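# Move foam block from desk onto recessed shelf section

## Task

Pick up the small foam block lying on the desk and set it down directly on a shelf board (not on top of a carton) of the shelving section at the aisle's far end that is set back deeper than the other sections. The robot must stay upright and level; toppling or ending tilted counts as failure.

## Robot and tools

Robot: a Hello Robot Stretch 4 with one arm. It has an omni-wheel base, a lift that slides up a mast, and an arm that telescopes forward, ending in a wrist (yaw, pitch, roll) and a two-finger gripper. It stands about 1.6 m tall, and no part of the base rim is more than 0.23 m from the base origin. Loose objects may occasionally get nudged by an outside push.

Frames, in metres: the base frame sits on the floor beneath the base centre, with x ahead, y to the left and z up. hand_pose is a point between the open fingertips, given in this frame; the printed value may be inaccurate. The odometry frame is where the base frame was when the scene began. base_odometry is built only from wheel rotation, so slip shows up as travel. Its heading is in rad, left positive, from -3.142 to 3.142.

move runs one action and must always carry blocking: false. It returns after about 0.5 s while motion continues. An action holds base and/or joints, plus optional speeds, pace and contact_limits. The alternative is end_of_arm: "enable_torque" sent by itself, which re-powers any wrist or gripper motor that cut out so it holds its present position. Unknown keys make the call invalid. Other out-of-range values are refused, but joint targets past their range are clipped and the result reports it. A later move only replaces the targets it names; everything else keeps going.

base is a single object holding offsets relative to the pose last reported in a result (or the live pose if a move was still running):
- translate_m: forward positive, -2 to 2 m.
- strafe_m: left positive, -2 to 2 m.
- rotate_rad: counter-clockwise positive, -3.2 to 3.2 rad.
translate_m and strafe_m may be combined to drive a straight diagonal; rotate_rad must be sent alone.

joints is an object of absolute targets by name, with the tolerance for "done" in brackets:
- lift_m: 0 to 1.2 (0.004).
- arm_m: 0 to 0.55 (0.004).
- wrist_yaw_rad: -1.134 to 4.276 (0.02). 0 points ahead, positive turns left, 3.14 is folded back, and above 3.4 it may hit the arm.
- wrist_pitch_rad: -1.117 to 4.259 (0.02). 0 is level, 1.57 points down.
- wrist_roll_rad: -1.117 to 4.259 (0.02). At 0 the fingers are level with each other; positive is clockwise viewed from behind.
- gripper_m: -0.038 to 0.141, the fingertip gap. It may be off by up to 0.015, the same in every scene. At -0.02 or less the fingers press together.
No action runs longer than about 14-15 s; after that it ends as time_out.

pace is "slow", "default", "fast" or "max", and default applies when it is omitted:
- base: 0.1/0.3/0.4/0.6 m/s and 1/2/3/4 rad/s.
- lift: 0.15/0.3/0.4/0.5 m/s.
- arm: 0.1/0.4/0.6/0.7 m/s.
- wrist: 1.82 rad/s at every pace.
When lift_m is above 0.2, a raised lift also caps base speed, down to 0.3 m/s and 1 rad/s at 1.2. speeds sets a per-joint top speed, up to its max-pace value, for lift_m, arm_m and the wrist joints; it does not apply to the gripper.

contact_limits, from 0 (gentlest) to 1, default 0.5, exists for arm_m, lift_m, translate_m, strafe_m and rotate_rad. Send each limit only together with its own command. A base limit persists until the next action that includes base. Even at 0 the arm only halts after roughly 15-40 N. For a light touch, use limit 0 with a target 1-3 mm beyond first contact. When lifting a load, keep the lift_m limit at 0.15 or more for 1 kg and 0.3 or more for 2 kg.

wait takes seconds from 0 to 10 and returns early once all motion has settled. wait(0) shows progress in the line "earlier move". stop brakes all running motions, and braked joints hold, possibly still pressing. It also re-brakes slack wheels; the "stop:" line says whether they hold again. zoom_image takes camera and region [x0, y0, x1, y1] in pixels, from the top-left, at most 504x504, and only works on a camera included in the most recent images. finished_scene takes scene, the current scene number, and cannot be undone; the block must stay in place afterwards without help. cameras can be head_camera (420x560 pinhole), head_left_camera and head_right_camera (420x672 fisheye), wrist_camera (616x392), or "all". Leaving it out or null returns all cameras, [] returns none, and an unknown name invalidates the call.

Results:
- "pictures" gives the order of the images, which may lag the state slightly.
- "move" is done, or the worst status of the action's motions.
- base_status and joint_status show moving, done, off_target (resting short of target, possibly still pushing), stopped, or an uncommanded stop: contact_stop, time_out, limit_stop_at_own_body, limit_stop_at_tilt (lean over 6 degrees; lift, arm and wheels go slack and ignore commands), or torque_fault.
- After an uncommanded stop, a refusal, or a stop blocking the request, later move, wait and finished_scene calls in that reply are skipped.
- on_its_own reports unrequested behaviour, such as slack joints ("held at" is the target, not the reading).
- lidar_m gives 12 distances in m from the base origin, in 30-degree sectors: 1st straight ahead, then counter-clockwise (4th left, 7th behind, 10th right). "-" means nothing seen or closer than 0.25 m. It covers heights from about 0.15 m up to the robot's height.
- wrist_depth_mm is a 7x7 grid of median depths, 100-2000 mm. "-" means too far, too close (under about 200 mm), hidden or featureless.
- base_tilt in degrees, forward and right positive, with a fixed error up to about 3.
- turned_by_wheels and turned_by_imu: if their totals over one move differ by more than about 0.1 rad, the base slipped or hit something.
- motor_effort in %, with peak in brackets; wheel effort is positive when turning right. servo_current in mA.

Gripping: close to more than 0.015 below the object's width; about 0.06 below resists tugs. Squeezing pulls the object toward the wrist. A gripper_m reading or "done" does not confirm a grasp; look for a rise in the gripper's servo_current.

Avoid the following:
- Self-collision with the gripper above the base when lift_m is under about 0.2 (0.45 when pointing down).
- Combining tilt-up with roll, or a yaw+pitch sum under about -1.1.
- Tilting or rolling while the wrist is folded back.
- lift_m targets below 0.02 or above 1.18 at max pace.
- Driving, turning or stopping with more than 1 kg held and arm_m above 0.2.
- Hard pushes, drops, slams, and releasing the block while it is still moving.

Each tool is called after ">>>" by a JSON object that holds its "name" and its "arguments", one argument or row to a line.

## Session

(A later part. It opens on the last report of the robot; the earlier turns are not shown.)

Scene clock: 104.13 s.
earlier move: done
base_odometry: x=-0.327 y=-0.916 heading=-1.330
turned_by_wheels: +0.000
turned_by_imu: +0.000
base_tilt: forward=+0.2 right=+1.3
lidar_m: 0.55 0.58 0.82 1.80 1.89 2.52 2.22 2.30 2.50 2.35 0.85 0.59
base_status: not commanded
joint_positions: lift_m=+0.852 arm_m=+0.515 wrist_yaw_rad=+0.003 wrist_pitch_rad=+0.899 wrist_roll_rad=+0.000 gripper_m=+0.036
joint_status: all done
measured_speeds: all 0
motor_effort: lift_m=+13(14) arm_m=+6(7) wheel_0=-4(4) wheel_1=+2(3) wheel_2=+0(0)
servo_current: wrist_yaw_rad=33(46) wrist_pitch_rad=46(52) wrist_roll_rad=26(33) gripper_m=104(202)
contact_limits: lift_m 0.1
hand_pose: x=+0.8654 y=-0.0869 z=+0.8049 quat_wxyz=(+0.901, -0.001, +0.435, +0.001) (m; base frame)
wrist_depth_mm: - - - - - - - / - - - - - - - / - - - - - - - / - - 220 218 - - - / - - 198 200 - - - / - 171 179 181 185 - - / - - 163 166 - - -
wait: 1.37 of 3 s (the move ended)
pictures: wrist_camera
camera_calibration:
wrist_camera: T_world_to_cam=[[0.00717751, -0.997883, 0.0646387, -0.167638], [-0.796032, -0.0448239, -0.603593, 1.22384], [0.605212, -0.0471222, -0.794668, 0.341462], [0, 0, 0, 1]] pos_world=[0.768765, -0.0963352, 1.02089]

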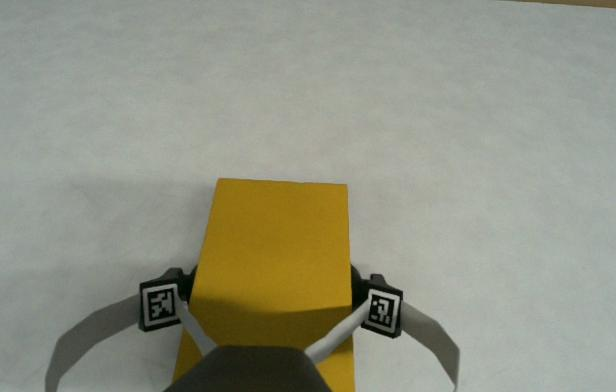

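>>> {"name": "move", "arguments": {
  "joints": {"lift_m": 1.0},
  "blocking": false,
  "cameras": []
}}

>>> {"name": "wait", "arguments": {
  "seconds": 2,
  "cameras": ["wrist_camera"]
}}

>>> {"name": "move", "arguments": {
  "joints": {"arm_m": 0.0},
  "base": {"translate_m": -0.3},
  "blocking": false,
  "cameras": []
}}

>>> {"name": "wait", "arguments": {
  "seconds": 4
}}

Scene clock: 109.63 s.
move: moving
base_odometry: x=-0.327 y=-0.916 heading=-1.330
turned_by_wheels: +0.000
turned_by_imu: -0.001
base_tilt: forward=+0.4 right=+1.4
lidar_m: 0.54 0.58 0.81 1.80 1.87 2.50 2.21 2.30 2.51 2.36 0.83 0.57
base_status: not commanded
joint_positions: lift_m=+0.891 arm_m=+0.515 wrist_yaw_rad=+0.003 wrist_pitch_rad=+0.899 wrist_roll_rad=+0.000 gripper_m=+0.036
joint_status: lift_m moving
measured_speeds: translate_m=+0.000 strafe_m=+0.000 rotate_rad=+0.000 lift_m=+0.149 arm_m=+0.000 wrist_yaw_rad=+0.000 wrist_pitch_rad=+0.000 wrist_roll_rad=+0.000
motor_effort: lift_m=+27(27) arm_m=+7(7) wheel_0=-4(4) wheel_1=+3(3) wheel_2=+0(0)
servo_current: wrist_yaw_rad=33(46) wrist_pitch_rad=33(46) wrist_roll_rad=33(33) gripper_m=98(104)
hand_pose: x=+0.8654 y=-0.0869 z=+0.8433 quat_wxyz=(+0.901, -0.001, +0.435, +0.001) (m; base frame)
wrist_depth_mm: - - - - - - - / - - - - - - - / - - - - - - - / - - 221 219 - - - / - - 197 200 - - - / - 171 179 181 185 - - / - - 163 166 - - -
pictures: none
No camera images: "cameras" was empty.

Scene clock: 110.83 s.
earlier move: done
base_odometry: x=-0.327 y=-0.916 heading=-1.330
turned_by_wheels: +0.000
turned_by_imu: +0.000
base_tilt: forward=+0.2 right=+1.5
lidar_m: 0.54 0.58 0.77 1.77 1.88 2.53 2.22 2.28 2.50 2.37 0.83 0.58
base_status: not commanded
joint_positions: lift_m=+1.000 arm_m=+0.515 wrist_yaw_rad=+0.003 wrist_pitch_rad=+0.899 wrist_roll_rad=+0.000 gripper_m=+0.036
joint_status: all done
measured_speeds: all 0
motor_effort: lift_m=+24(28) arm_m=+6(7) wheel_0=-4(4) wheel_1=+3(3) wheel_2=+0(0)
servo_current: wrist_yaw_rad=33(52) wrist_pitch_rad=39(52) wrist_roll_rad=20(33) gripper_m=91(111)
hand_pose: x=+0.8654 y=-0.0869 z=+0.9520 quat_wxyz=(+0.901, -0.001, +0.435, +0.001) (m; base frame)
wrist_depth_mm: - - - - - - - / - - - - - - - / - - - - - - - / - - 221 219 - - - / - - 198 200 - - - / - 171 179 182 185 - - / - - 163 166 - - -
wait: 1.20 of 2 s (the move ended)
pictures: wrist_camera
camera_calibration:
wrist_camera: T_world_to_cam=[[0.00717973, -0.997883, 0.0646381, -0.177147], [-0.79608, -0.0448216, -0.60353, 1.3126], [0.605149, -0.0471239, -0.794716, 0.458462], [0, 0, 0, 1]] pos_world=[0.768765, -0.0963352, 1.16799]

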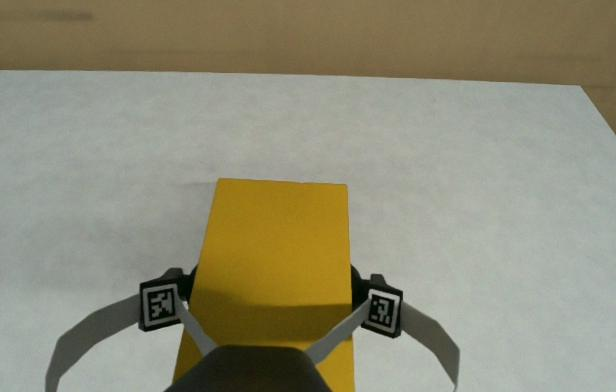

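Scene clock: 111.33 s.
move: moving
base_odometry: x=-0.335 y=-0.884 heading=-1.330
turned_by_wheels: +0.000
turned_by_imu: +0.000
base_tilt: forward=+0.3 right=+1.3
lidar_m: 0.57 0.64 0.83 1.78 1.87 2.52 2.18 2.25 2.52 2.36 0.91 0.64
base_status: translate_m moving
joint_positions: lift_m=+1.000 arm_m=+0.463 wrist_yaw_rad=+0.003 wrist_pitch_rad=+0.899 wrist_roll_rad=+0.000 gripper_m=+0.036
joint_status: arm_m moving
joint sent to its limit — arm_m, lower limit.
measured_speeds: translate_m=-0.124 strafe_m=+0.002 rotate_rad=+0.001 lift_m=+0.000 arm_m=-0.198 wrist_yaw_rad=+0.000 wrist_pitch_rad=+0.000 wrist_roll_rad=+0.000
motor_effort: lift_m=+24(24) arm_m=-7(8) wheel_0=-7(7) wheel_1=-5(7) wheel_2=+9(10)
servo_current: wrist_yaw_rad=39(39) wrist_pitch_rad=39(59) wrist_roll_rad=33(33) gripper_m=117(117)
hand_pose: x=+0.8134 y=-0.0869 z=+0.9520 quat_wxyz=(+0.901, -0.001, +0.435, +0.001) (m; base frame)
wrist_depth_mm: - - - - - - - / - - - - - - - / - - - - - - - / - - 221 219 - - - / - - 198 200 - - - / - 171 179 181 185 - - / - - 163 166 - - -
pictures: none
No camera images: "cameras" was empty.

Scene clock: 113.40 s.
earlier move: done
base_odometry: x=-0.399 y=-0.624 heading=-1.330
turned_by_wheels: +0.000
turned_by_imu: +0.000
base_tilt: forward=+0.2 right=+1.4
lidar_m: 0.85 0.87 1.23 1.78 1.86 2.48 1.92 2.00 2.53 2.37 2.46 0.89
base_status: done
joint_positions: lift_m=+1.000 arm_m=+0.002 wrist_yaw_rad=+0.003 wrist_pitch_rad=+0.899 wrist_roll_rad=+0.000 gripper_m=+0.036
joint_status: all done
joint sent to its limit — arm_m, lower limit.
measured_speeds: all 0
motor_effort: lift_m=+24(24) arm_m=-6(10) wheel_0=-2(7) wheel_1=-2(8) wheel_2=+0(10)
servo_current: wrist_yaw_rad=39(52) wrist_pitch_rad=46(59) wrist_roll_rad=26(33) gripper_m=98(117)
hand_pose: x=+0.3530 y=-0.0869 z=+0.9520 quat_wxyz=(+0.901, -0.001, +0.435, +0.001) (m; base frame)
wrist_depth_mm: - - - - - - - / - - - - - - - / 1618 1661 1661 1708 1708 1756 1756 / 1464 1464 1464 223 1537 1537 1537 / 1281 1308 202 200 1366 1366 1336 / 1160 182 179 181 185 1255 1229 / 1060 1078 163 166 1098 1098 1160
wait: 2.07 of 4 s (the move ended)
pictures: head_camera, head_left_camera, head_right_camera, wrist_camera
camera_calibration:
wrist_camera: T_world_to_cam=[[0.00719117, -0.997883, 0.0646383, -0.173472], [-0.796164, -0.0448241, -0.603418, 0.904655], [0.605038, -0.0471234, -0.794801, 0.768608], [0, 0, 0, 1]] pos_world=[0.256465, -0.0963352, 1.16799]

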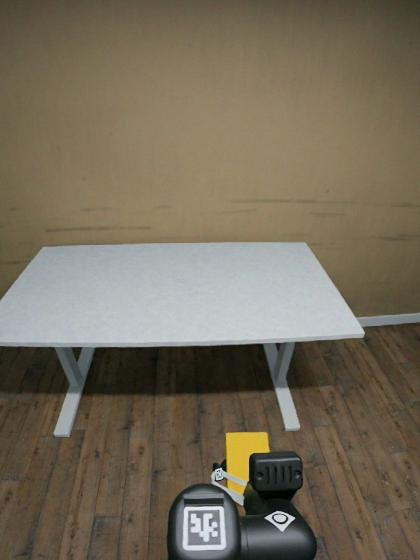

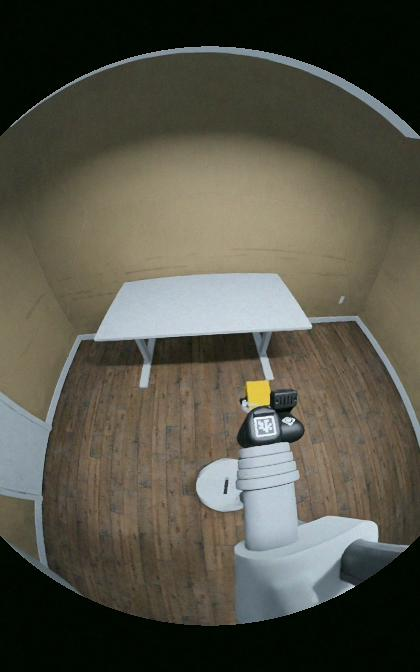

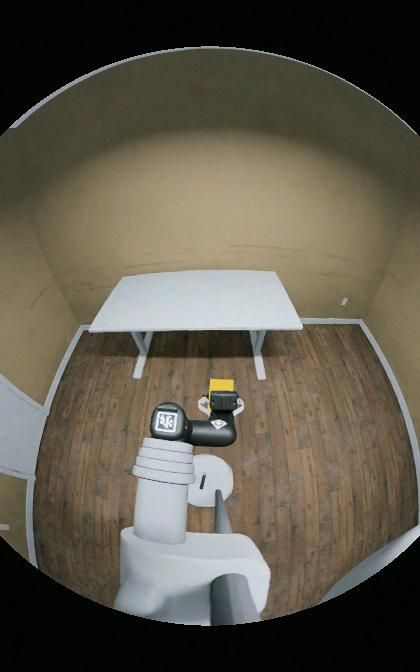

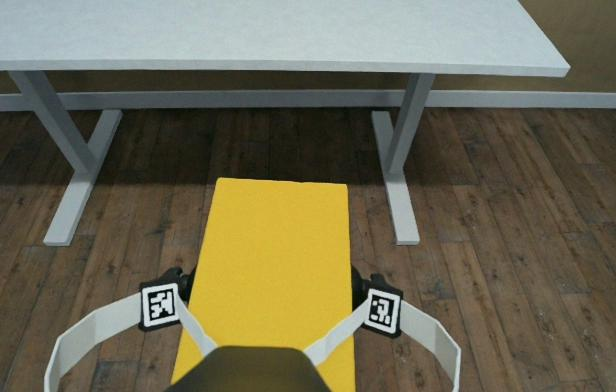

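>>> {"name": "move", "arguments": {
  "base": {"rotate_rad": 2.9},
  "blocking": false,
  "cameras": []
}}

>>> {"name": "wait", "arguments": {
  "seconds": 5
}}

Scene clock: 119.43 s.
move: moving
base_odometry: x=-0.399 y=-0.624 heading=-1.121
turned_by_wheels: +0.210
turned_by_imu: +0.206
base_tilt: forward=+0.3 right=+1.4
lidar_m: 0.85 0.96 1.77 1.80 2.01 1.95 1.91 2.09 2.40 2.38 1.05 0.87
base_status: rotate_rad moving
joint_positions: lift_m=+1.000 arm_m=+0.002 wrist_yaw_rad=+0.003 wrist_pitch_rad=+0.899 wrist_roll_rad=+0.000 gripper_m=+0.036
joint_status: not commanded
measured_speeds: translate_m=+0.001 strafe_m=+0.001 rotate_rad=+0.795 lift_m=+0.000 arm_m=+0.000 wrist_yaw_rad=+0.000 wrist_pitch_rad=+0.000 wrist_roll_rad=+0.000
motor_effort: lift_m=+24(24) arm_m=-6(6) wheel_0=-6(7) wheel_1=-6(6) wheel_2=-6(7)
servo_current: wrist_yaw_rad=33(39) wrist_pitch_rad=39(52) wrist_roll_rad=26(33) gripper_m=111(111)
hand_pose: x=+0.3530 y=-0.0869 z=+0.9520 quat_wxyz=(+0.901, -0.001, +0.435, +0.001) (m; base frame)
wrist_depth_mm: - - - - - - - / 1863 1863 1808 - - - - / 1618 1576 1661 1661 1708 1708 1708 / 1430 1464 1430 223 1499 1537 1537 / 1308 1308 202 200 1336 1366 1366 / 1182 182 179 181 185 1255 1229 / 1078 1098 163 166 1138 1098 1138
pictures: none
No camera images: "cameras" was empty.

Scene clock: 122.03 s.
earlier move: done
base_odometry: x=-0.399 y=-0.624 heading=+1.569
turned_by_wheels: +2.690
turned_by_imu: +2.655
base_tilt: forward=+0.4 right=+1.6
lidar_m: 1.89 1.88 2.15 2.41 2.40 1.02 0.86 0.85 0.98 1.77 1.81 2.07
base_status: done
joint_positions: lift_m=+1.000 arm_m=+0.002 wrist_yaw_rad=+0.003 wrist_pitch_rad=+0.899 wrist_roll_rad=+0.000 gripper_m=+0.036
joint_status: not commanded
measured_speeds: all 0
motor_effort: lift_m=+24(24) arm_m=-6(7) wheel_0=-4(8) wheel_1=-1(6) wheel_2=-1(8)
servo_current: wrist_yaw_rad=39(52) wrist_pitch_rad=46(59) wrist_roll_rad=33(39) gripper_m=98(117)
hand_pose: x=+0.3530 y=-0.0869 z=+0.9520 quat_wxyz=(+0.901, -0.001, +0.435, +0.001) (m; base frame)
wrist_depth_mm: - - - - - - - / 1863 1921 1863 1983 1921 1983 1921 / 1618 1661 1708 1708 1708 1708 1708 / 1464 1430 1430 222 1537 1537 1537 / 1281 1336 202 199 1366 1366 1366 / 1182 182 179 181 186 1229 1229 / 1060 1078 163 166 1118 1098 1138
wait: 2.60 of 5 s (the move ended)
pictures: head_camera, head_left_camera, head_right_camera, wrist_camera
camera_calibration:
wrist_camera: T_world_to_cam=[[0.00719117, -0.997883, 0.0646383, -0.173472], [-0.796164, -0.0448241, -0.603418, 0.904655], [0.605038, -0.0471234, -0.794801, 0.768608], [0, 0, 0, 1]] pos_world=[0.256465, -0.0963352, 1.16799]

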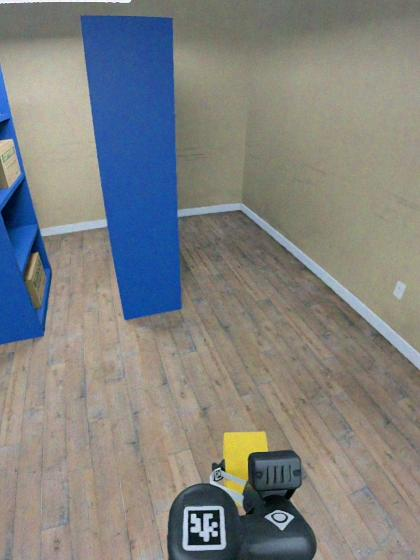

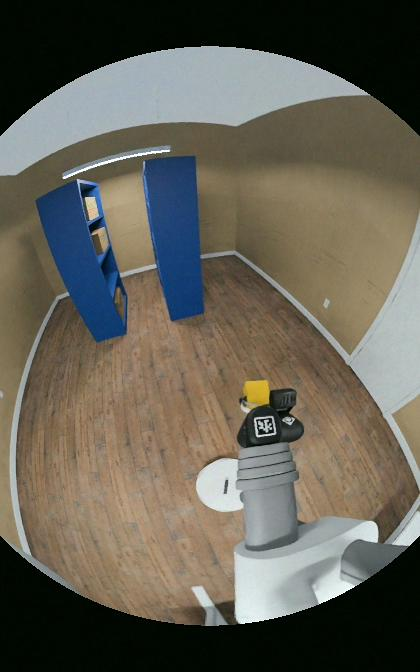

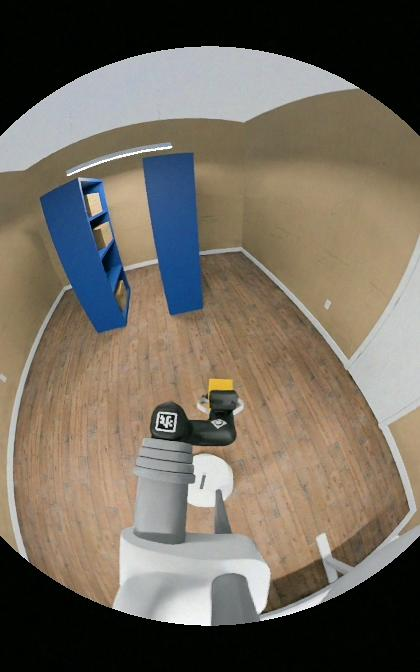

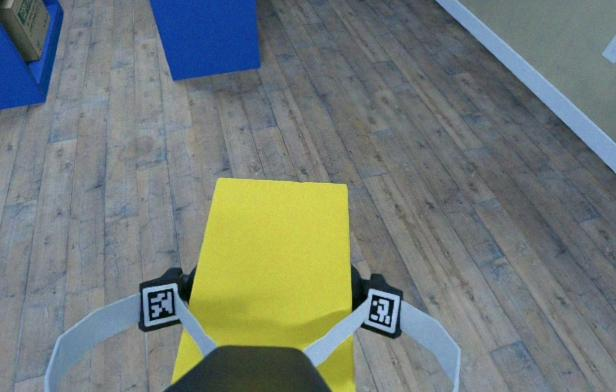

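>>> {"name": "move", "arguments": {
  "base": {"rotate_rad": 0.24},
  "blocking": false,
  "cameras": []
}}

>>> {"name": "wait", "arguments": {
  "seconds": 3,
  "cameras": []
}}

>>> {"name": "move", "arguments": {
  "base": {"translate_m": 0.9, "strafe_m": 0.395},
  "blocking": false,
  "cameras": []
}}

>>> {"name": "wait", "arguments": {
  "seconds": 6
}}

Scene clock: 149.97 s.
move: moving
base_odometry: x=-0.399 y=-0.624 heading=+1.754
turned_by_wheels: +0.185
turned_by_imu: +0.182
base_tilt: forward=+0.4 right=+1.5
lidar_m: 1.90 2.02 2.62 2.40 2.44 0.95 0.84 0.87 1.09 1.79 1.80 2.31
base_status: rotate_rad moving
joint_positions: lift_m=+1.000 arm_m=+0.002 wrist_yaw_rad=+0.003 wrist_pitch_rad=+0.899 wrist_roll_rad=+0.000 gripper_m=+0.036
joint_status: not commanded
measured_speeds: translate_m=+0.000 strafe_m=-0.001 rotate_rad=+0.445 lift_m=+0.000 arm_m=+0.000 wrist_yaw_rad=+0.000 wrist_pitch_rad=+0.000 wrist_roll_rad=+0.000
motor_effort: lift_m=+24(24) arm_m=-6(6) wheel_0=-4(8) wheel_1=-2(7) wheel_2=-2(7)
servo_current: wrist_yaw_rad=39(46) wrist_pitch_rad=39(46) wrist_roll_rad=26(33) gripper_m=104(111)
hand_pose: x=+0.3530 y=-0.0869 z=+0.9520 quat_wxyz=(+0.901, -0.001, +0.435, +0.001) (m; base frame)
wrist_depth_mm: - - - - - - - / 1808 1921 1921 1921 1983 - - / 1618 1661 1661 1708 1708 1708 1756 / 1430 1464 1464 223 1499 1499 1537 / 1281 1308 202 200 1336 1336 1366 / 1182 182 180 181 184 1255 1229 / 1042 1078 163 166 1098 1098 1138
pictures: none
No camera images: "cameras" was empty.

Scene clock: 150.53 s.
earlier move: done
base_odometry: x=-0.399 y=-0.624 heading=+1.809
turned_by_wheels: +0.055
turned_by_imu: +0.054
base_tilt: forward=+0.3 right=+1.4
lidar_m: 1.90 2.00 2.57 2.41 2.46 0.94 0.85 0.86 1.16 1.77 1.81 2.41
base_status: done
joint_positions: lift_m=+1.000 arm_m=+0.002 wrist_yaw_rad=+0.003 wrist_pitch_rad=+0.899 wrist_roll_rad=+0.000 gripper_m=+0.036
joint_status: not commanded
measured_speeds: all 0
motor_effort: lift_m=+24(24) arm_m=-6(6) wheel_0=-4(8) wheel_1=-2(7) wheel_2=+0(7)
servo_current: wrist_yaw_rad=33(46) wrist_pitch_rad=26(59) wrist_roll_rad=26(33) gripper_m=98(111)
hand_pose: x=+0.3530 y=-0.0869 z=+0.9520 quat_wxyz=(+0.901, -0.001, +0.435, +0.001) (m; base frame)
wrist_depth_mm: - - - - - - - / 1863 1863 1921 1863 1921 - - / 1618 1661 1661 1661 1708 1756 1708 / 1464 1430 1430 223 1537 1537 1537 / 1281 1308 202 200 1336 1366 1397 / 1182 182 179 181 185 1255 1255 / 1078 1078 163 166 1098 1078 1138
wait: 0.57 of 3 s (the move ended)
pictures: none
No camera images: "cameras" was empty.

Scene clock: 151.03 s.
move: moving
base_odometry: x=-0.420 y=-0.596 heading=+1.809
turned_by_wheels: +0.000
turned_by_imu: +0.000
base_tilt: forward=+0.4 right=+1.3
lidar_m: 1.88 1.96 2.52 2.40 2.44 0.96 0.87 0.92 1.25 1.79 1.83 2.43
base_status: translate_m moving; strafe_m moving
joint_positions: lift_m=+1.000 arm_m=+0.002 wrist_yaw_rad=+0.003 wrist_pitch_rad=+0.899 wrist_roll_rad=+0.000 gripper_m=+0.036
joint_status: not commanded
measured_speeds: translate_m=+0.124 strafe_m=+0.055 rotate_rad=-0.001 lift_m=+0.000 arm_m=+0.000 wrist_yaw_rad=+0.000 wrist_pitch_rad=+0.000 wrist_roll_rad=+0.000
motor_effort: lift_m=+24(24) arm_m=-6(6) wheel_0=+3(4) wheel_1=+8(8) wheel_2=-9(9)
servo_current: wrist_yaw_rad=26(46) wrist_pitch_rad=26(65) wrist_roll_rad=26(33) gripper_m=98(111)
hand_pose: x=+0.3530 y=-0.0869 z=+0.9520 quat_wxyz=(+0.901, -0.001, +0.435, +0.001) (m; base frame)
wrist_depth_mm: - - - - - - - / 1863 1808 1921 1921 1983 1983 1983 / 1618 1661 1661 1708 1756 1756 1756 / 1430 1464 1430 223 1499 1537 1537 / 1308 1336 202 200 1366 1336 1366 / 1182 183 180 181 184 1229 1229 / 1060 1078 163 166 1118 1098 1118
pictures: none
No camera images: "cameras" was empty.

Scene clock: 155.20 s.
earlier move: done
base_odometry: x=-0.995 y=+0.157 heading=+1.809
turned_by_wheels: +0.000
turned_by_imu: +0.000
base_tilt: forward=+0.2 right=+1.4
lidar_m: 1.07 1.02 2.20 2.09 2.13 2.75 1.78 1.83 2.25 2.14 2.21 1.07
base_status: done
joint_positions: lift_m=+1.000 arm_m=+0.002 wrist_yaw_rad=+0.003 wrist_pitch_rad=+0.899 wrist_roll_rad=+0.000 gripper_m=+0.036
joint_status: not commanded
measured_speeds: all 0
motor_effort: lift_m=+24(24) arm_m=-6(6) wheel_0=+2(5) wheel_1=+1(10) wheel_2=+1(10)
servo_current: wrist_yaw_rad=46(46) wrist_pitch_rad=52(65) wrist_roll_rad=26(33) gripper_m=104(117)
hand_pose: x=+0.3530 y=-0.0869 z=+0.9520 quat_wxyz=(+0.901, -0.001, +0.435, +0.001) (m; base frame)
wrist_depth_mm: - - - - 1138 - - / - 1336 1863 1863 - - - / - - 1661 1661 - - 1756 / - - 1397 223 - 1499 1576 / 1308 1308 202 200 1366 1336 1366 / 1182 182 180 182 185 1281 1229 / 1078 1060 163 166 1098 1118 1118
wait: 4.17 of 6 s (the move ended)
pictures: head_camera, head_left_camera, head_right_camera, wrist_camera
camera_calibration:
wrist_camera: T_world_to_cam=[[0.00719117, -0.997883, 0.0646383, -0.173472], [-0.796164, -0.0448241, -0.603418, 0.904655], [0.605038, -0.0471234, -0.794801, 0.768608], [0, 0, 0, 1]] pos_world=[0.256465, -0.0963352, 1.16799]

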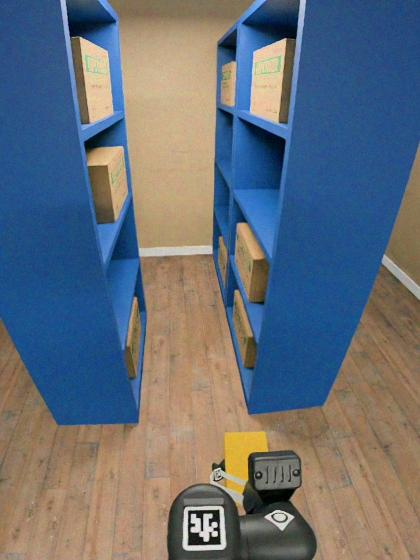

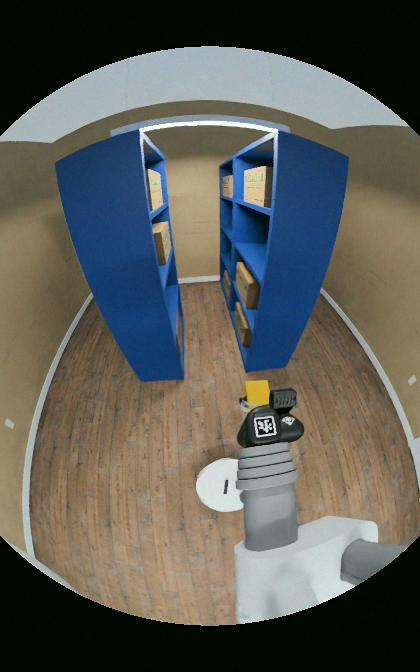

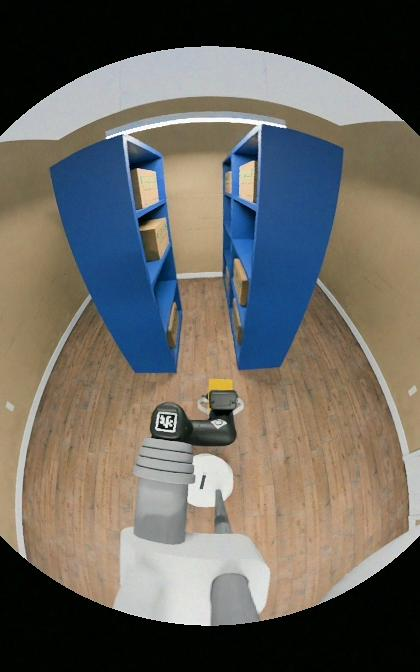

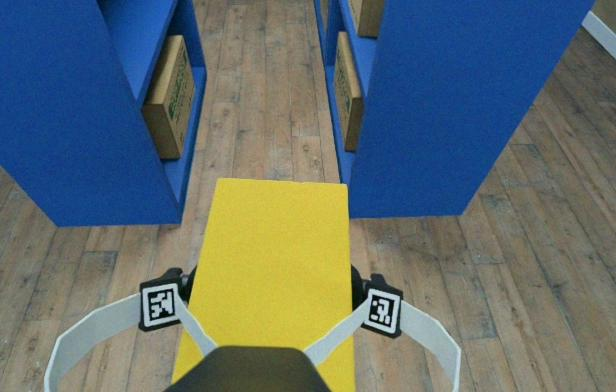

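>>> {"name": "zoom_image", "arguments": {
  "camera": "head_camera",
  "region": [50, 0, 330, 330]
}}

>>> {"name": "zoom_image", "arguments": {
  "camera": "head_right_camera",
  "region": [80, 110, 300, 390]
}}

Scaled by 1.527 from the camera's 420x560 image, which has a finer 1200x1600 frame.

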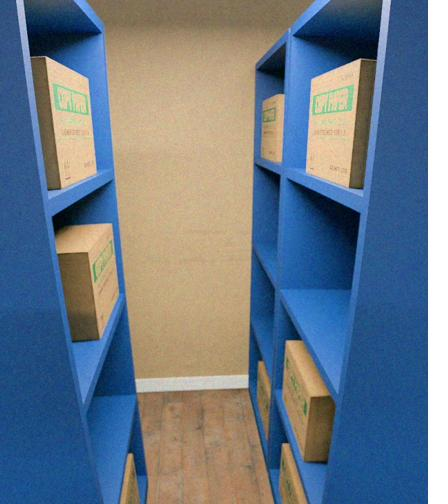

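Scaled by 1.800 from the camera's 420x672 image, which has a finer 600x960 frame.

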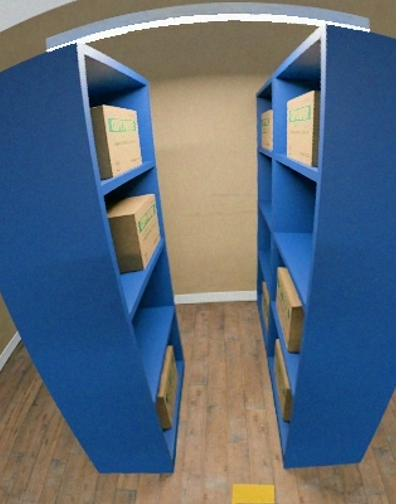

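>>> {"name": "zoom_image", "arguments": {
  "camera": "head_camera",
  "region": [110, 220, 270, 430]
}}

>>> {"name": "zoom_image", "arguments": {
  "camera": "head_camera",
  "region": [190, 10, 310, 200]
}}

Scaled by 2.400 from the camera's 420x560 image, which has a finer 1200x1600 frame.

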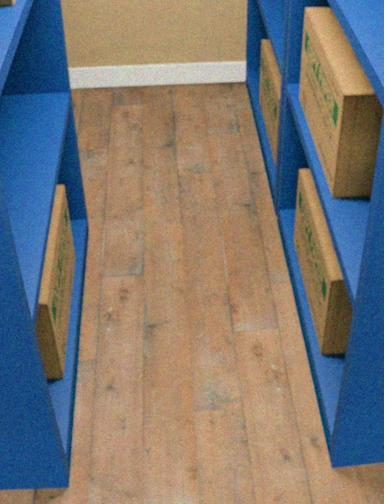

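Scaled by 2.653 from the camera's 420x560 image, which has a finer 1200x1600 frame.

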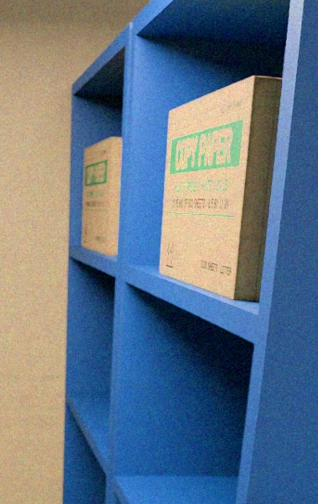

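>>> {"name": "move", "arguments": {
  "base": {"rotate_rad": 0.076},
  "blocking": false,
  "cameras": []
}}

>>> {"name": "wait", "arguments": {
  "seconds": 2,
  "cameras": []
}}

>>> {"name": "move", "arguments": {
  "base": {"translate_m": 0.6, "strafe_m": -0.031},
  "blocking": false,
  "cameras": []
}}

>>> {"name": "wait", "arguments": {
  "seconds": 5
}}

Scene clock: 184.60 s.
move: moving
base_odometry: x=-0.995 y=+0.157 heading=+1.885
turned_by_wheels: +0.076
turned_by_imu: +0.074
base_tilt: forward=+0.3 right=+1.5
lidar_m: 1.04 1.04 2.11 2.05 2.17 2.70 1.82 1.87 2.19 2.12 2.23 1.05
base_status: rotate_rad moving
joint_positions: lift_m=+1.000 arm_m=+0.002 wrist_yaw_rad=+0.003 wrist_pitch_rad=+0.899 wrist_roll_rad=+0.000 gripper_m=+0.036
joint_status: not commanded
measured_speeds: all 0
motor_effort: lift_m=+24(24) arm_m=-6(6) wheel_0=-4(6) wheel_1=+0(6) wheel_2=-1(5)
servo_current: wrist_yaw_rad=39(46) wrist_pitch_rad=33(52) wrist_roll_rad=26(26) gripper_m=98(111)
hand_pose: x=+0.3530 y=-0.0869 z=+0.9520 quat_wxyz=(+0.901, -0.001, +0.435, +0.001) (m; base frame)
wrist_depth_mm: - - - - 1182 - - / - - 1661 1983 1537 - - / - - 1576 1708 1537 - 1708 / 1464 - 227 222 - - 1537 / 1308 1308 202 200 1336 1397 1366 / 1160 182 179 181 184 1229 1229 / 1060 1060 163 166 1118 1098 1138
pictures: none
No camera images: "cameras" was empty.

Scene clock: 184.83 s.
earlier move: done
base_odometry: x=-0.995 y=+0.157 heading=+1.885
turned_by_wheels: +0.000
turned_by_imu: +0.000
base_tilt: forward=+0.4 right=+1.4
lidar_m: 1.02 1.02 2.14 2.07 2.19 2.70 1.82 1.83 2.19 2.12 2.24 1.05
base_status: done
joint_positions: lift_m=+1.000 arm_m=+0.002 wrist_yaw_rad=+0.003 wrist_pitch_rad=+0.899 wrist_roll_rad=+0.000 gripper_m=+0.036
joint_status: not commanded
measured_speeds: all 0
motor_effort: lift_m=+24(24) arm_m=-6(6) wheel_0=-4(6) wheel_1=-1(6) wheel_2=-1(5)
servo_current: wrist_yaw_rad=39(46) wrist_pitch_rad=52(52) wrist_roll_rad=26(26) gripper_m=104(111)
hand_pose: x=+0.3530 y=-0.0869 z=+0.9520 quat_wxyz=(+0.901, -0.001, +0.435, +0.001) (m; base frame)
wrist_depth_mm: - - - - 1182 - - / - - 1661 1983 1499 - - / - - 1576 1661 1430 - 1708 / 1464 - 226 222 - - 1537 / 1308 1308 202 200 1366 1336 1366 / 1160 182 179 181 184 1255 1229 / 1060 1060 163 166 1118 1098 1138
wait: 0.23 of 2 s (the move ended)
pictures: none
No camera images: "cameras" was empty.

Scene clock: 185.33 s.
move: moving
base_odometry: x=-1.003 y=+0.188 heading=+1.885
turned_by_wheels: +0.000
turned_by_imu: +0.000
base_tilt: forward=+0.4 right=+1.4
lidar_m: 1.00 0.98 2.13 2.06 2.14 2.75 1.80 1.90 2.19 2.14 2.23 1.02
base_status: translate_m moving; strafe_m moving
joint_positions: lift_m=+1.000 arm_m=+0.002 wrist_yaw_rad=+0.003 wrist_pitch_rad=+0.899 wrist_roll_rad=+0.000 gripper_m=+0.036
joint_status: not commanded
measured_speeds: translate_m=+0.124 strafe_m=-0.006 rotate_rad=+0.003 lift_m=+0.000 arm_m=+0.000 wrist_yaw_rad=+0.000 wrist_pitch_rad=+0.000 wrist_roll_rad=+0.000
motor_effort: lift_m=+24(24) arm_m=-6(6) wheel_0=+5(7) wheel_1=+7(7) wheel_2=-9(9)
servo_current: wrist_yaw_rad=39(46) wrist_pitch_rad=33(39) wrist_roll_rad=26(33) gripper_m=111(111)
hand_pose: x=+0.3530 y=-0.0869 z=+0.9520 quat_wxyz=(+0.901, -0.001, +0.435, +0.001) (m; base frame)
wrist_depth_mm: - - - - 1160 - - / - - 1756 1863 1430 - - / - - 1618 1708 1366 - 1708 / 1397 - 226 222 - - 1537 / 1281 1336 202 201 1336 1336 1366 / 1182 183 179 181 184 1229 1229 / 1060 1078 163 166 1098 1098 1138
pictures: none
No camera images: "cameras" was empty.

Scene clock: 188.33 s.
earlier move: done
base_odometry: x=-1.151 y=+0.737 heading=+1.885
turned_by_wheels: +0.000
turned_by_imu: -0.002
base_tilt: forward=+0.4 right=+1.4
lidar_m: 1.15 0.49 0.57 2.10 2.20 3.02 3.24 2.47 2.21 2.11 0.56 0.49
base_status: done
joint_positions: lift_m=+1.000 arm_m=+0.002 wrist_yaw_rad=+0.003 wrist_pitch_rad=+0.899 wrist_roll_rad=+0.000 gripper_m=+0.036
joint_status: not commanded
measured_speeds: all 0
motor_effort: lift_m=+24(24) arm_m=-6(6) wheel_0=+1(8) wheel_1=+2(7) wheel_2=+0(10)
servo_current: wrist_yaw_rad=39(46) wrist_pitch_rad=52(59) wrist_roll_rad=26(33) gripper_m=104(111)
hand_pose: x=+0.3530 y=-0.0869 z=+0.9520 quat_wxyz=(+0.901, -0.001, +0.435, +0.001) (m; base frame)
wrist_depth_mm: - - - - 866 699 - / - - 1921 1921 960 627 - / - - 1708 1708 842 707 699 / - 1078 1281 223 1008 809 306 / - 991 198 200 1025 - 338 / - 182 179 181 186 - - / - - 163 166 - - -
wait: 3.00 of 5 s (the move ended)
pictures: head_camera, head_left_camera, head_right_camera, wrist_camera
camera_calibration:
wrist_camera: T_world_to_cam=[[0.00719117, -0.997883, 0.0646383, -0.173472], [-0.796164, -0.0448241, -0.603418, 0.904655], [0.605038, -0.0471234, -0.794801, 0.768608], [0, 0, 0, 1]] pos_world=[0.256465, -0.0963352, 1.16799]

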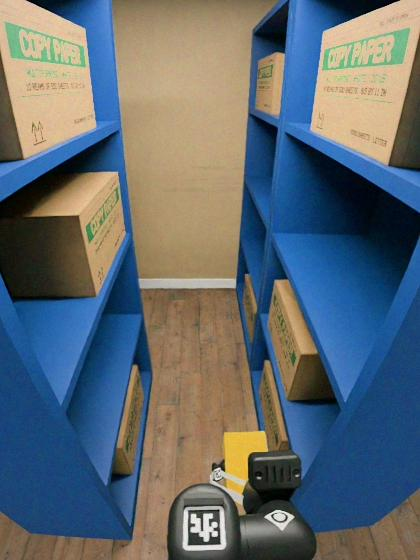

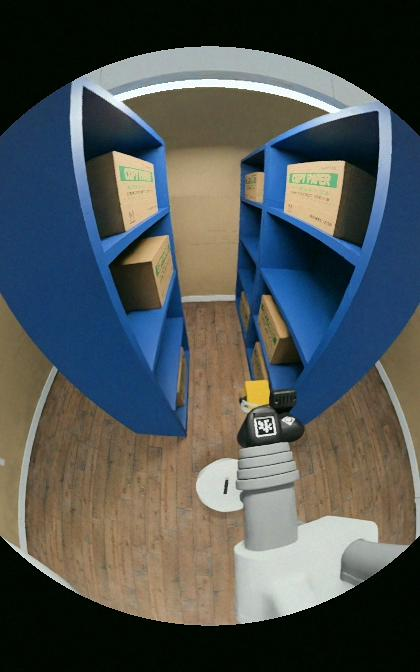

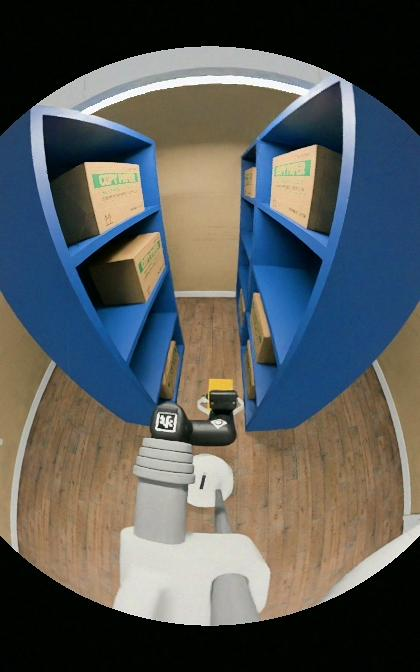

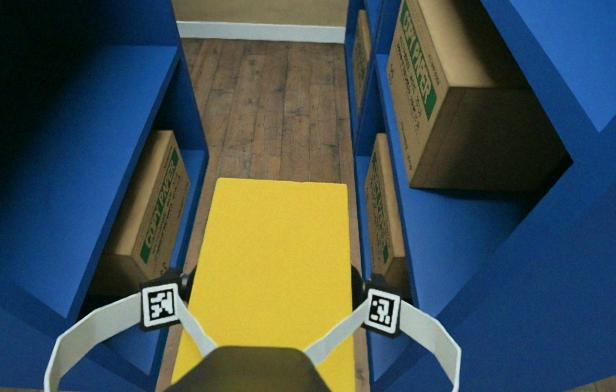

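>>> {"name": "move", "arguments": {
  "base": {"translate_m": 0.9},
  "contact_limits": {"translate_m": 0.2},
  "blocking": false,
  "cameras": []
}}

>>> {"name": "wait", "arguments": {
  "seconds": 5
}}

Scene clock: 195.33 s.
move: moving
base_odometry: x=-1.161 y=+0.768 heading=+1.885
turned_by_wheels: +0.000
turned_by_imu: -0.001
base_tilt: forward=+0.4 right=+1.4
lidar_m: 1.12 0.48 0.52 2.10 2.22 3.01 3.26 2.58 2.18 2.10 0.54 0.46
base_status: translate_m moving
joint_positions: lift_m=+1.000 arm_m=+0.002 wrist_yaw_rad=+0.003 wrist_pitch_rad=+0.899 wrist_roll_rad=+0.000 gripper_m=+0.036
joint_status: not commanded
measured_speeds: translate_m=+0.124 strafe_m=+0.000 rotate_rad=+0.004 lift_m=+0.000 arm_m=+0.000 wrist_yaw_rad=+0.000 wrist_pitch_rad=+0.000 wrist_roll_rad=+0.000
motor_effort: lift_m=+24(24) arm_m=-6(6) wheel_0=+5(6) wheel_1=+5(6) wheel_2=-9(9)
servo_current: wrist_yaw_rad=39(46) wrist_pitch_rad=39(52) wrist_roll_rad=26(26) gripper_m=111(111)
contact_limits: translate_m 0.2
hand_pose: x=+0.3530 y=-0.0869 z=+0.9520 quat_wxyz=(+0.901, -0.001, +0.435, +0.001) (m; base frame)
wrist_depth_mm: - - - - 798 699 - / - - 1921 1921 904 609 - / - - 1708 1708 809 676 647 / - 1060 1336 222 991 788 750 / - 960 202 200 991 - 310 / - 182 179 181 185 - 355 / - - 163 166 - - -
pictures: none
No camera images: "cameras" was empty.

Scene clock: 199.30 s.
earlier move: done
base_odometry: x=-1.429 y=+1.593 heading=+1.885
turned_by_wheels: +0.000
turned_by_imu: -0.001
base_tilt: forward=+0.3 right=+1.4
lidar_m: 1.19 0.38 0.29 0.27 0.30 0.43 - 0.44 0.28 0.27 0.30 0.42
base_status: done
joint_positions: lift_m=+1.000 arm_m=+0.002 wrist_yaw_rad=+0.003 wrist_pitch_rad=+0.899 wrist_roll_rad=+0.000 gripper_m=+0.036
joint_status: not commanded
measured_speeds: all 0
motor_effort: lift_m=+24(24) arm_m=-6(6) wheel_0=+2(7) wheel_1=+1(7) wheel_2=+0(11)
servo_current: wrist_yaw_rad=39(46) wrist_pitch_rad=39(59) wrist_roll_rad=26(39) gripper_m=98(111)
contact_limits: translate_m 0.2
hand_pose: x=+0.3530 y=-0.0869 z=+0.9520 quat_wxyz=(+0.901, -0.001, +0.435, +0.001) (m; base frame)
wrist_depth_mm: 1182 - - - - 387 355 / 1308 - - - 1281 - 320 / - 1618 1576 1576 1138 - 306 / 1229 1430 1430 222 1025 379 334 / 1255 1308 202 200 931 430 - / 1205 182 180 181 186 - - / - 1078 163 166 - - -
wait: 3.97 of 5 s (the move ended)
pictures: head_camera, head_left_camera, head_right_camera, wrist_camera
camera_calibration:
wrist_camera: T_world_to_cam=[[0.00719117, -0.997883, 0.0646383, -0.173472], [-0.796164, -0.0448241, -0.603418, 0.904655], [0.605038, -0.0471234, -0.794801, 0.768608], [0, 0, 0, 1]] pos_world=[0.256465, -0.0963352, 1.16799]

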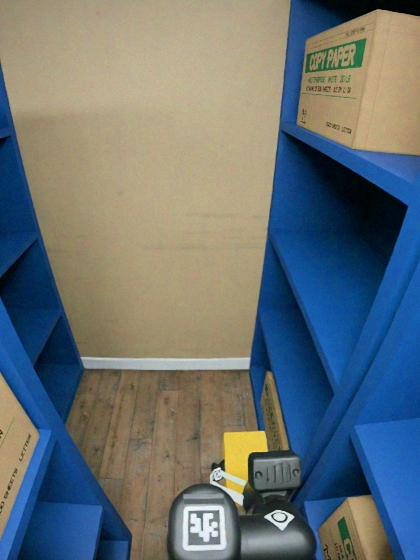

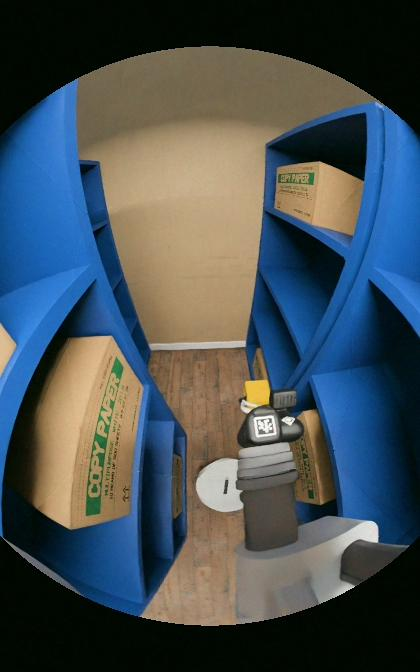

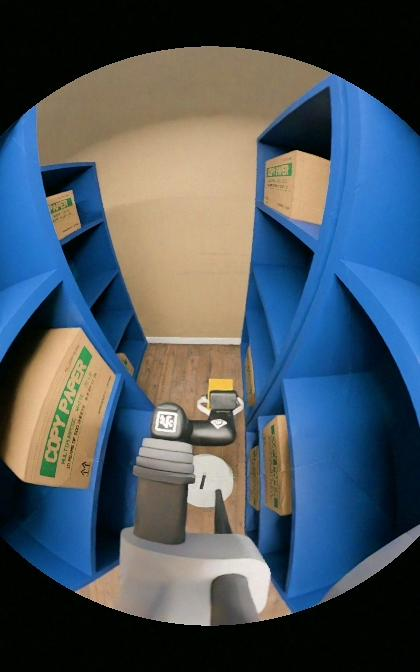

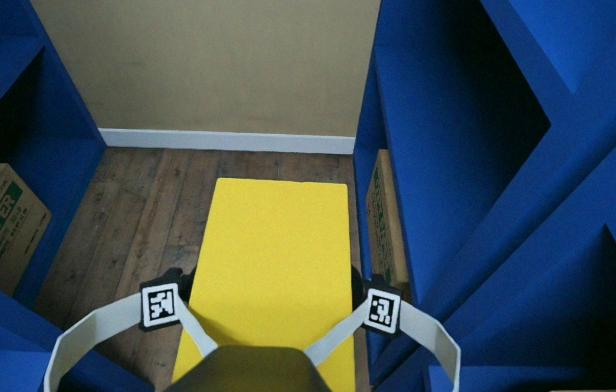

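>>> {"name": "move", "arguments": {
  "base": {"translate_m": 0.88},
  "contact_limits": {"translate_m": 0.2},
  "blocking": false,
  "cameras": []
}}

>>> {"name": "wait", "arguments": {
  "seconds": 5
}}

Scene clock: 213.20 s.
move: moving
base_odometry: x=-1.439 y=+1.624 heading=+1.885
turned_by_wheels: +0.000
turned_by_imu: -0.001
base_tilt: forward=+0.4 right=+1.3
lidar_m: 1.21 0.38 0.28 0.27 0.29 0.41 3.80 0.40 0.29 0.26 0.31 0.42
base_status: translate_m moving
joint_positions: lift_m=+1.000 arm_m=+0.002 wrist_yaw_rad=+0.003 wrist_pitch_rad=+0.899 wrist_roll_rad=+0.000 gripper_m=+0.036
joint_status: not commanded
measured_speeds: translate_m=+0.124 strafe_m=+0.002 rotate_rad=-0.001 lift_m=+0.000 arm_m=+0.000 wrist_yaw_rad=+0.000 wrist_pitch_rad=+0.000 wrist_roll_rad=+0.000
motor_effort: lift_m=+24(24) arm_m=-6(6) wheel_0=+6(6) wheel_1=+5(7) wheel_2=-9(9)
servo_current: wrist_yaw_rad=39(46) wrist_pitch_rad=39(52) wrist_roll_rad=39(39) gripper_m=104(111)
contact_limits: translate_m 0.2
hand_pose: x=+0.3530 y=-0.0869 z=+0.9520 quat_wxyz=(+0.901, -0.001, +0.435, +0.001) (m; base frame)
wrist_depth_mm: - - - - 1160 373 355 / 1281 - - - - - 315 / - 1537 - 1618 976 - 297 / 1430 1464 1464 222 1042 - 314 / 1255 1308 202 200 960 394 338 / 1160 182 180 181 186 466 - / - 1098 163 166 - - -
pictures: none
No camera images: "cameras" was empty.

Scene clock: 217.10 s.
earlier move: done
base_odometry: x=-1.701 y=+2.430 heading=+1.885
turned_by_wheels: +0.000
turned_by_imu: -0.001
base_tilt: forward=+0.2 right=+1.4
lidar_m: 0.46 0.50 0.69 0.74 0.62 0.52 1.24 0.42 0.30 0.28 0.28 0.41
base_status: done
joint_positions: lift_m=+1.000 arm_m=+0.002 wrist_yaw_rad=+0.003 wrist_pitch_rad=+0.899 wrist_roll_rad=+0.000 gripper_m=+0.036
joint_status: not commanded
measured_speeds: all 0
motor_effort: lift_m=+24(24) arm_m=-6(6) wheel_0=+1(7) wheel_1=+2(7) wheel_2=+0(11)
servo_current: wrist_yaw_rad=33(46) wrist_pitch_rad=39(59) wrist_roll_rad=20(39) gripper_m=98(111)
contact_limits: translate_m 0.2
hand_pose: x=+0.3530 y=-0.0869 z=+0.9520 quat_wxyz=(+0.901, -0.001, +0.435, +0.001) (m; base frame)
wrist_depth_mm: 272 267 266 266 265 263 260 / 307 306 307 304 301 303 291 / 359 359 357 357 355 351 317 / 436 433 397 222 424 404 336 / - - 198 200 - 442 418 / - 175 179 181 186 530 559 / 1042 1042 163 166 - - -
wait: 3.90 of 5 s (the move ended)
pictures: head_camera, head_left_camera, head_right_camera, wrist_camera
camera_calibration:
wrist_camera: T_world_to_cam=[[0.00719117, -0.997883, 0.0646383, -0.173472], [-0.796164, -0.0448241, -0.603418, 0.904655], [0.605038, -0.0471234, -0.794801, 0.768608], [0, 0, 0, 1]] pos_world=[0.256465, -0.0963352, 1.16799]

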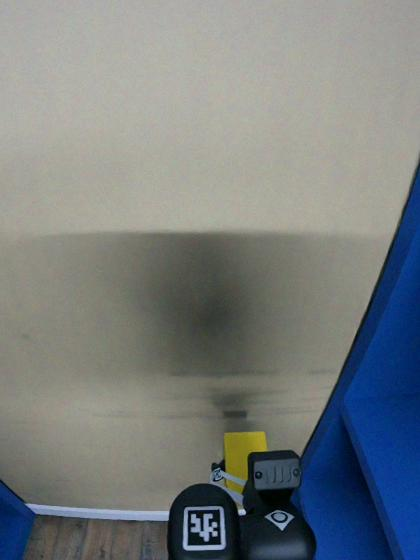

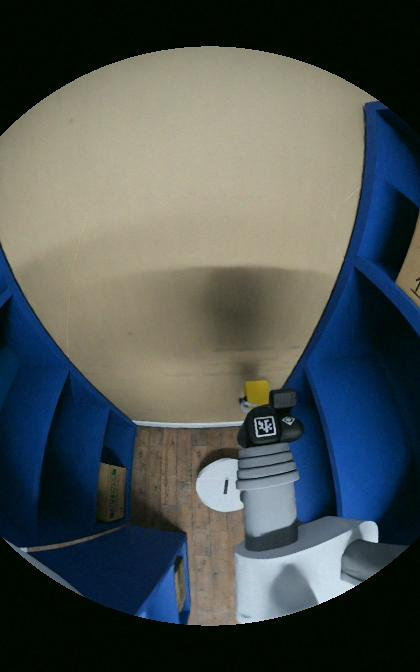

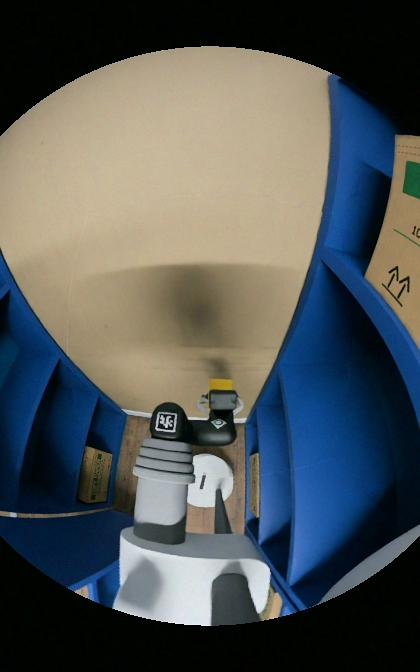

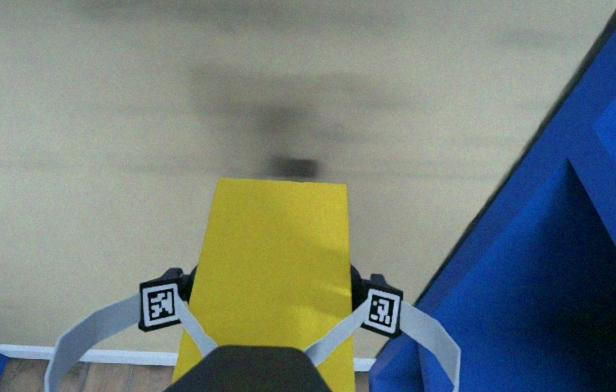

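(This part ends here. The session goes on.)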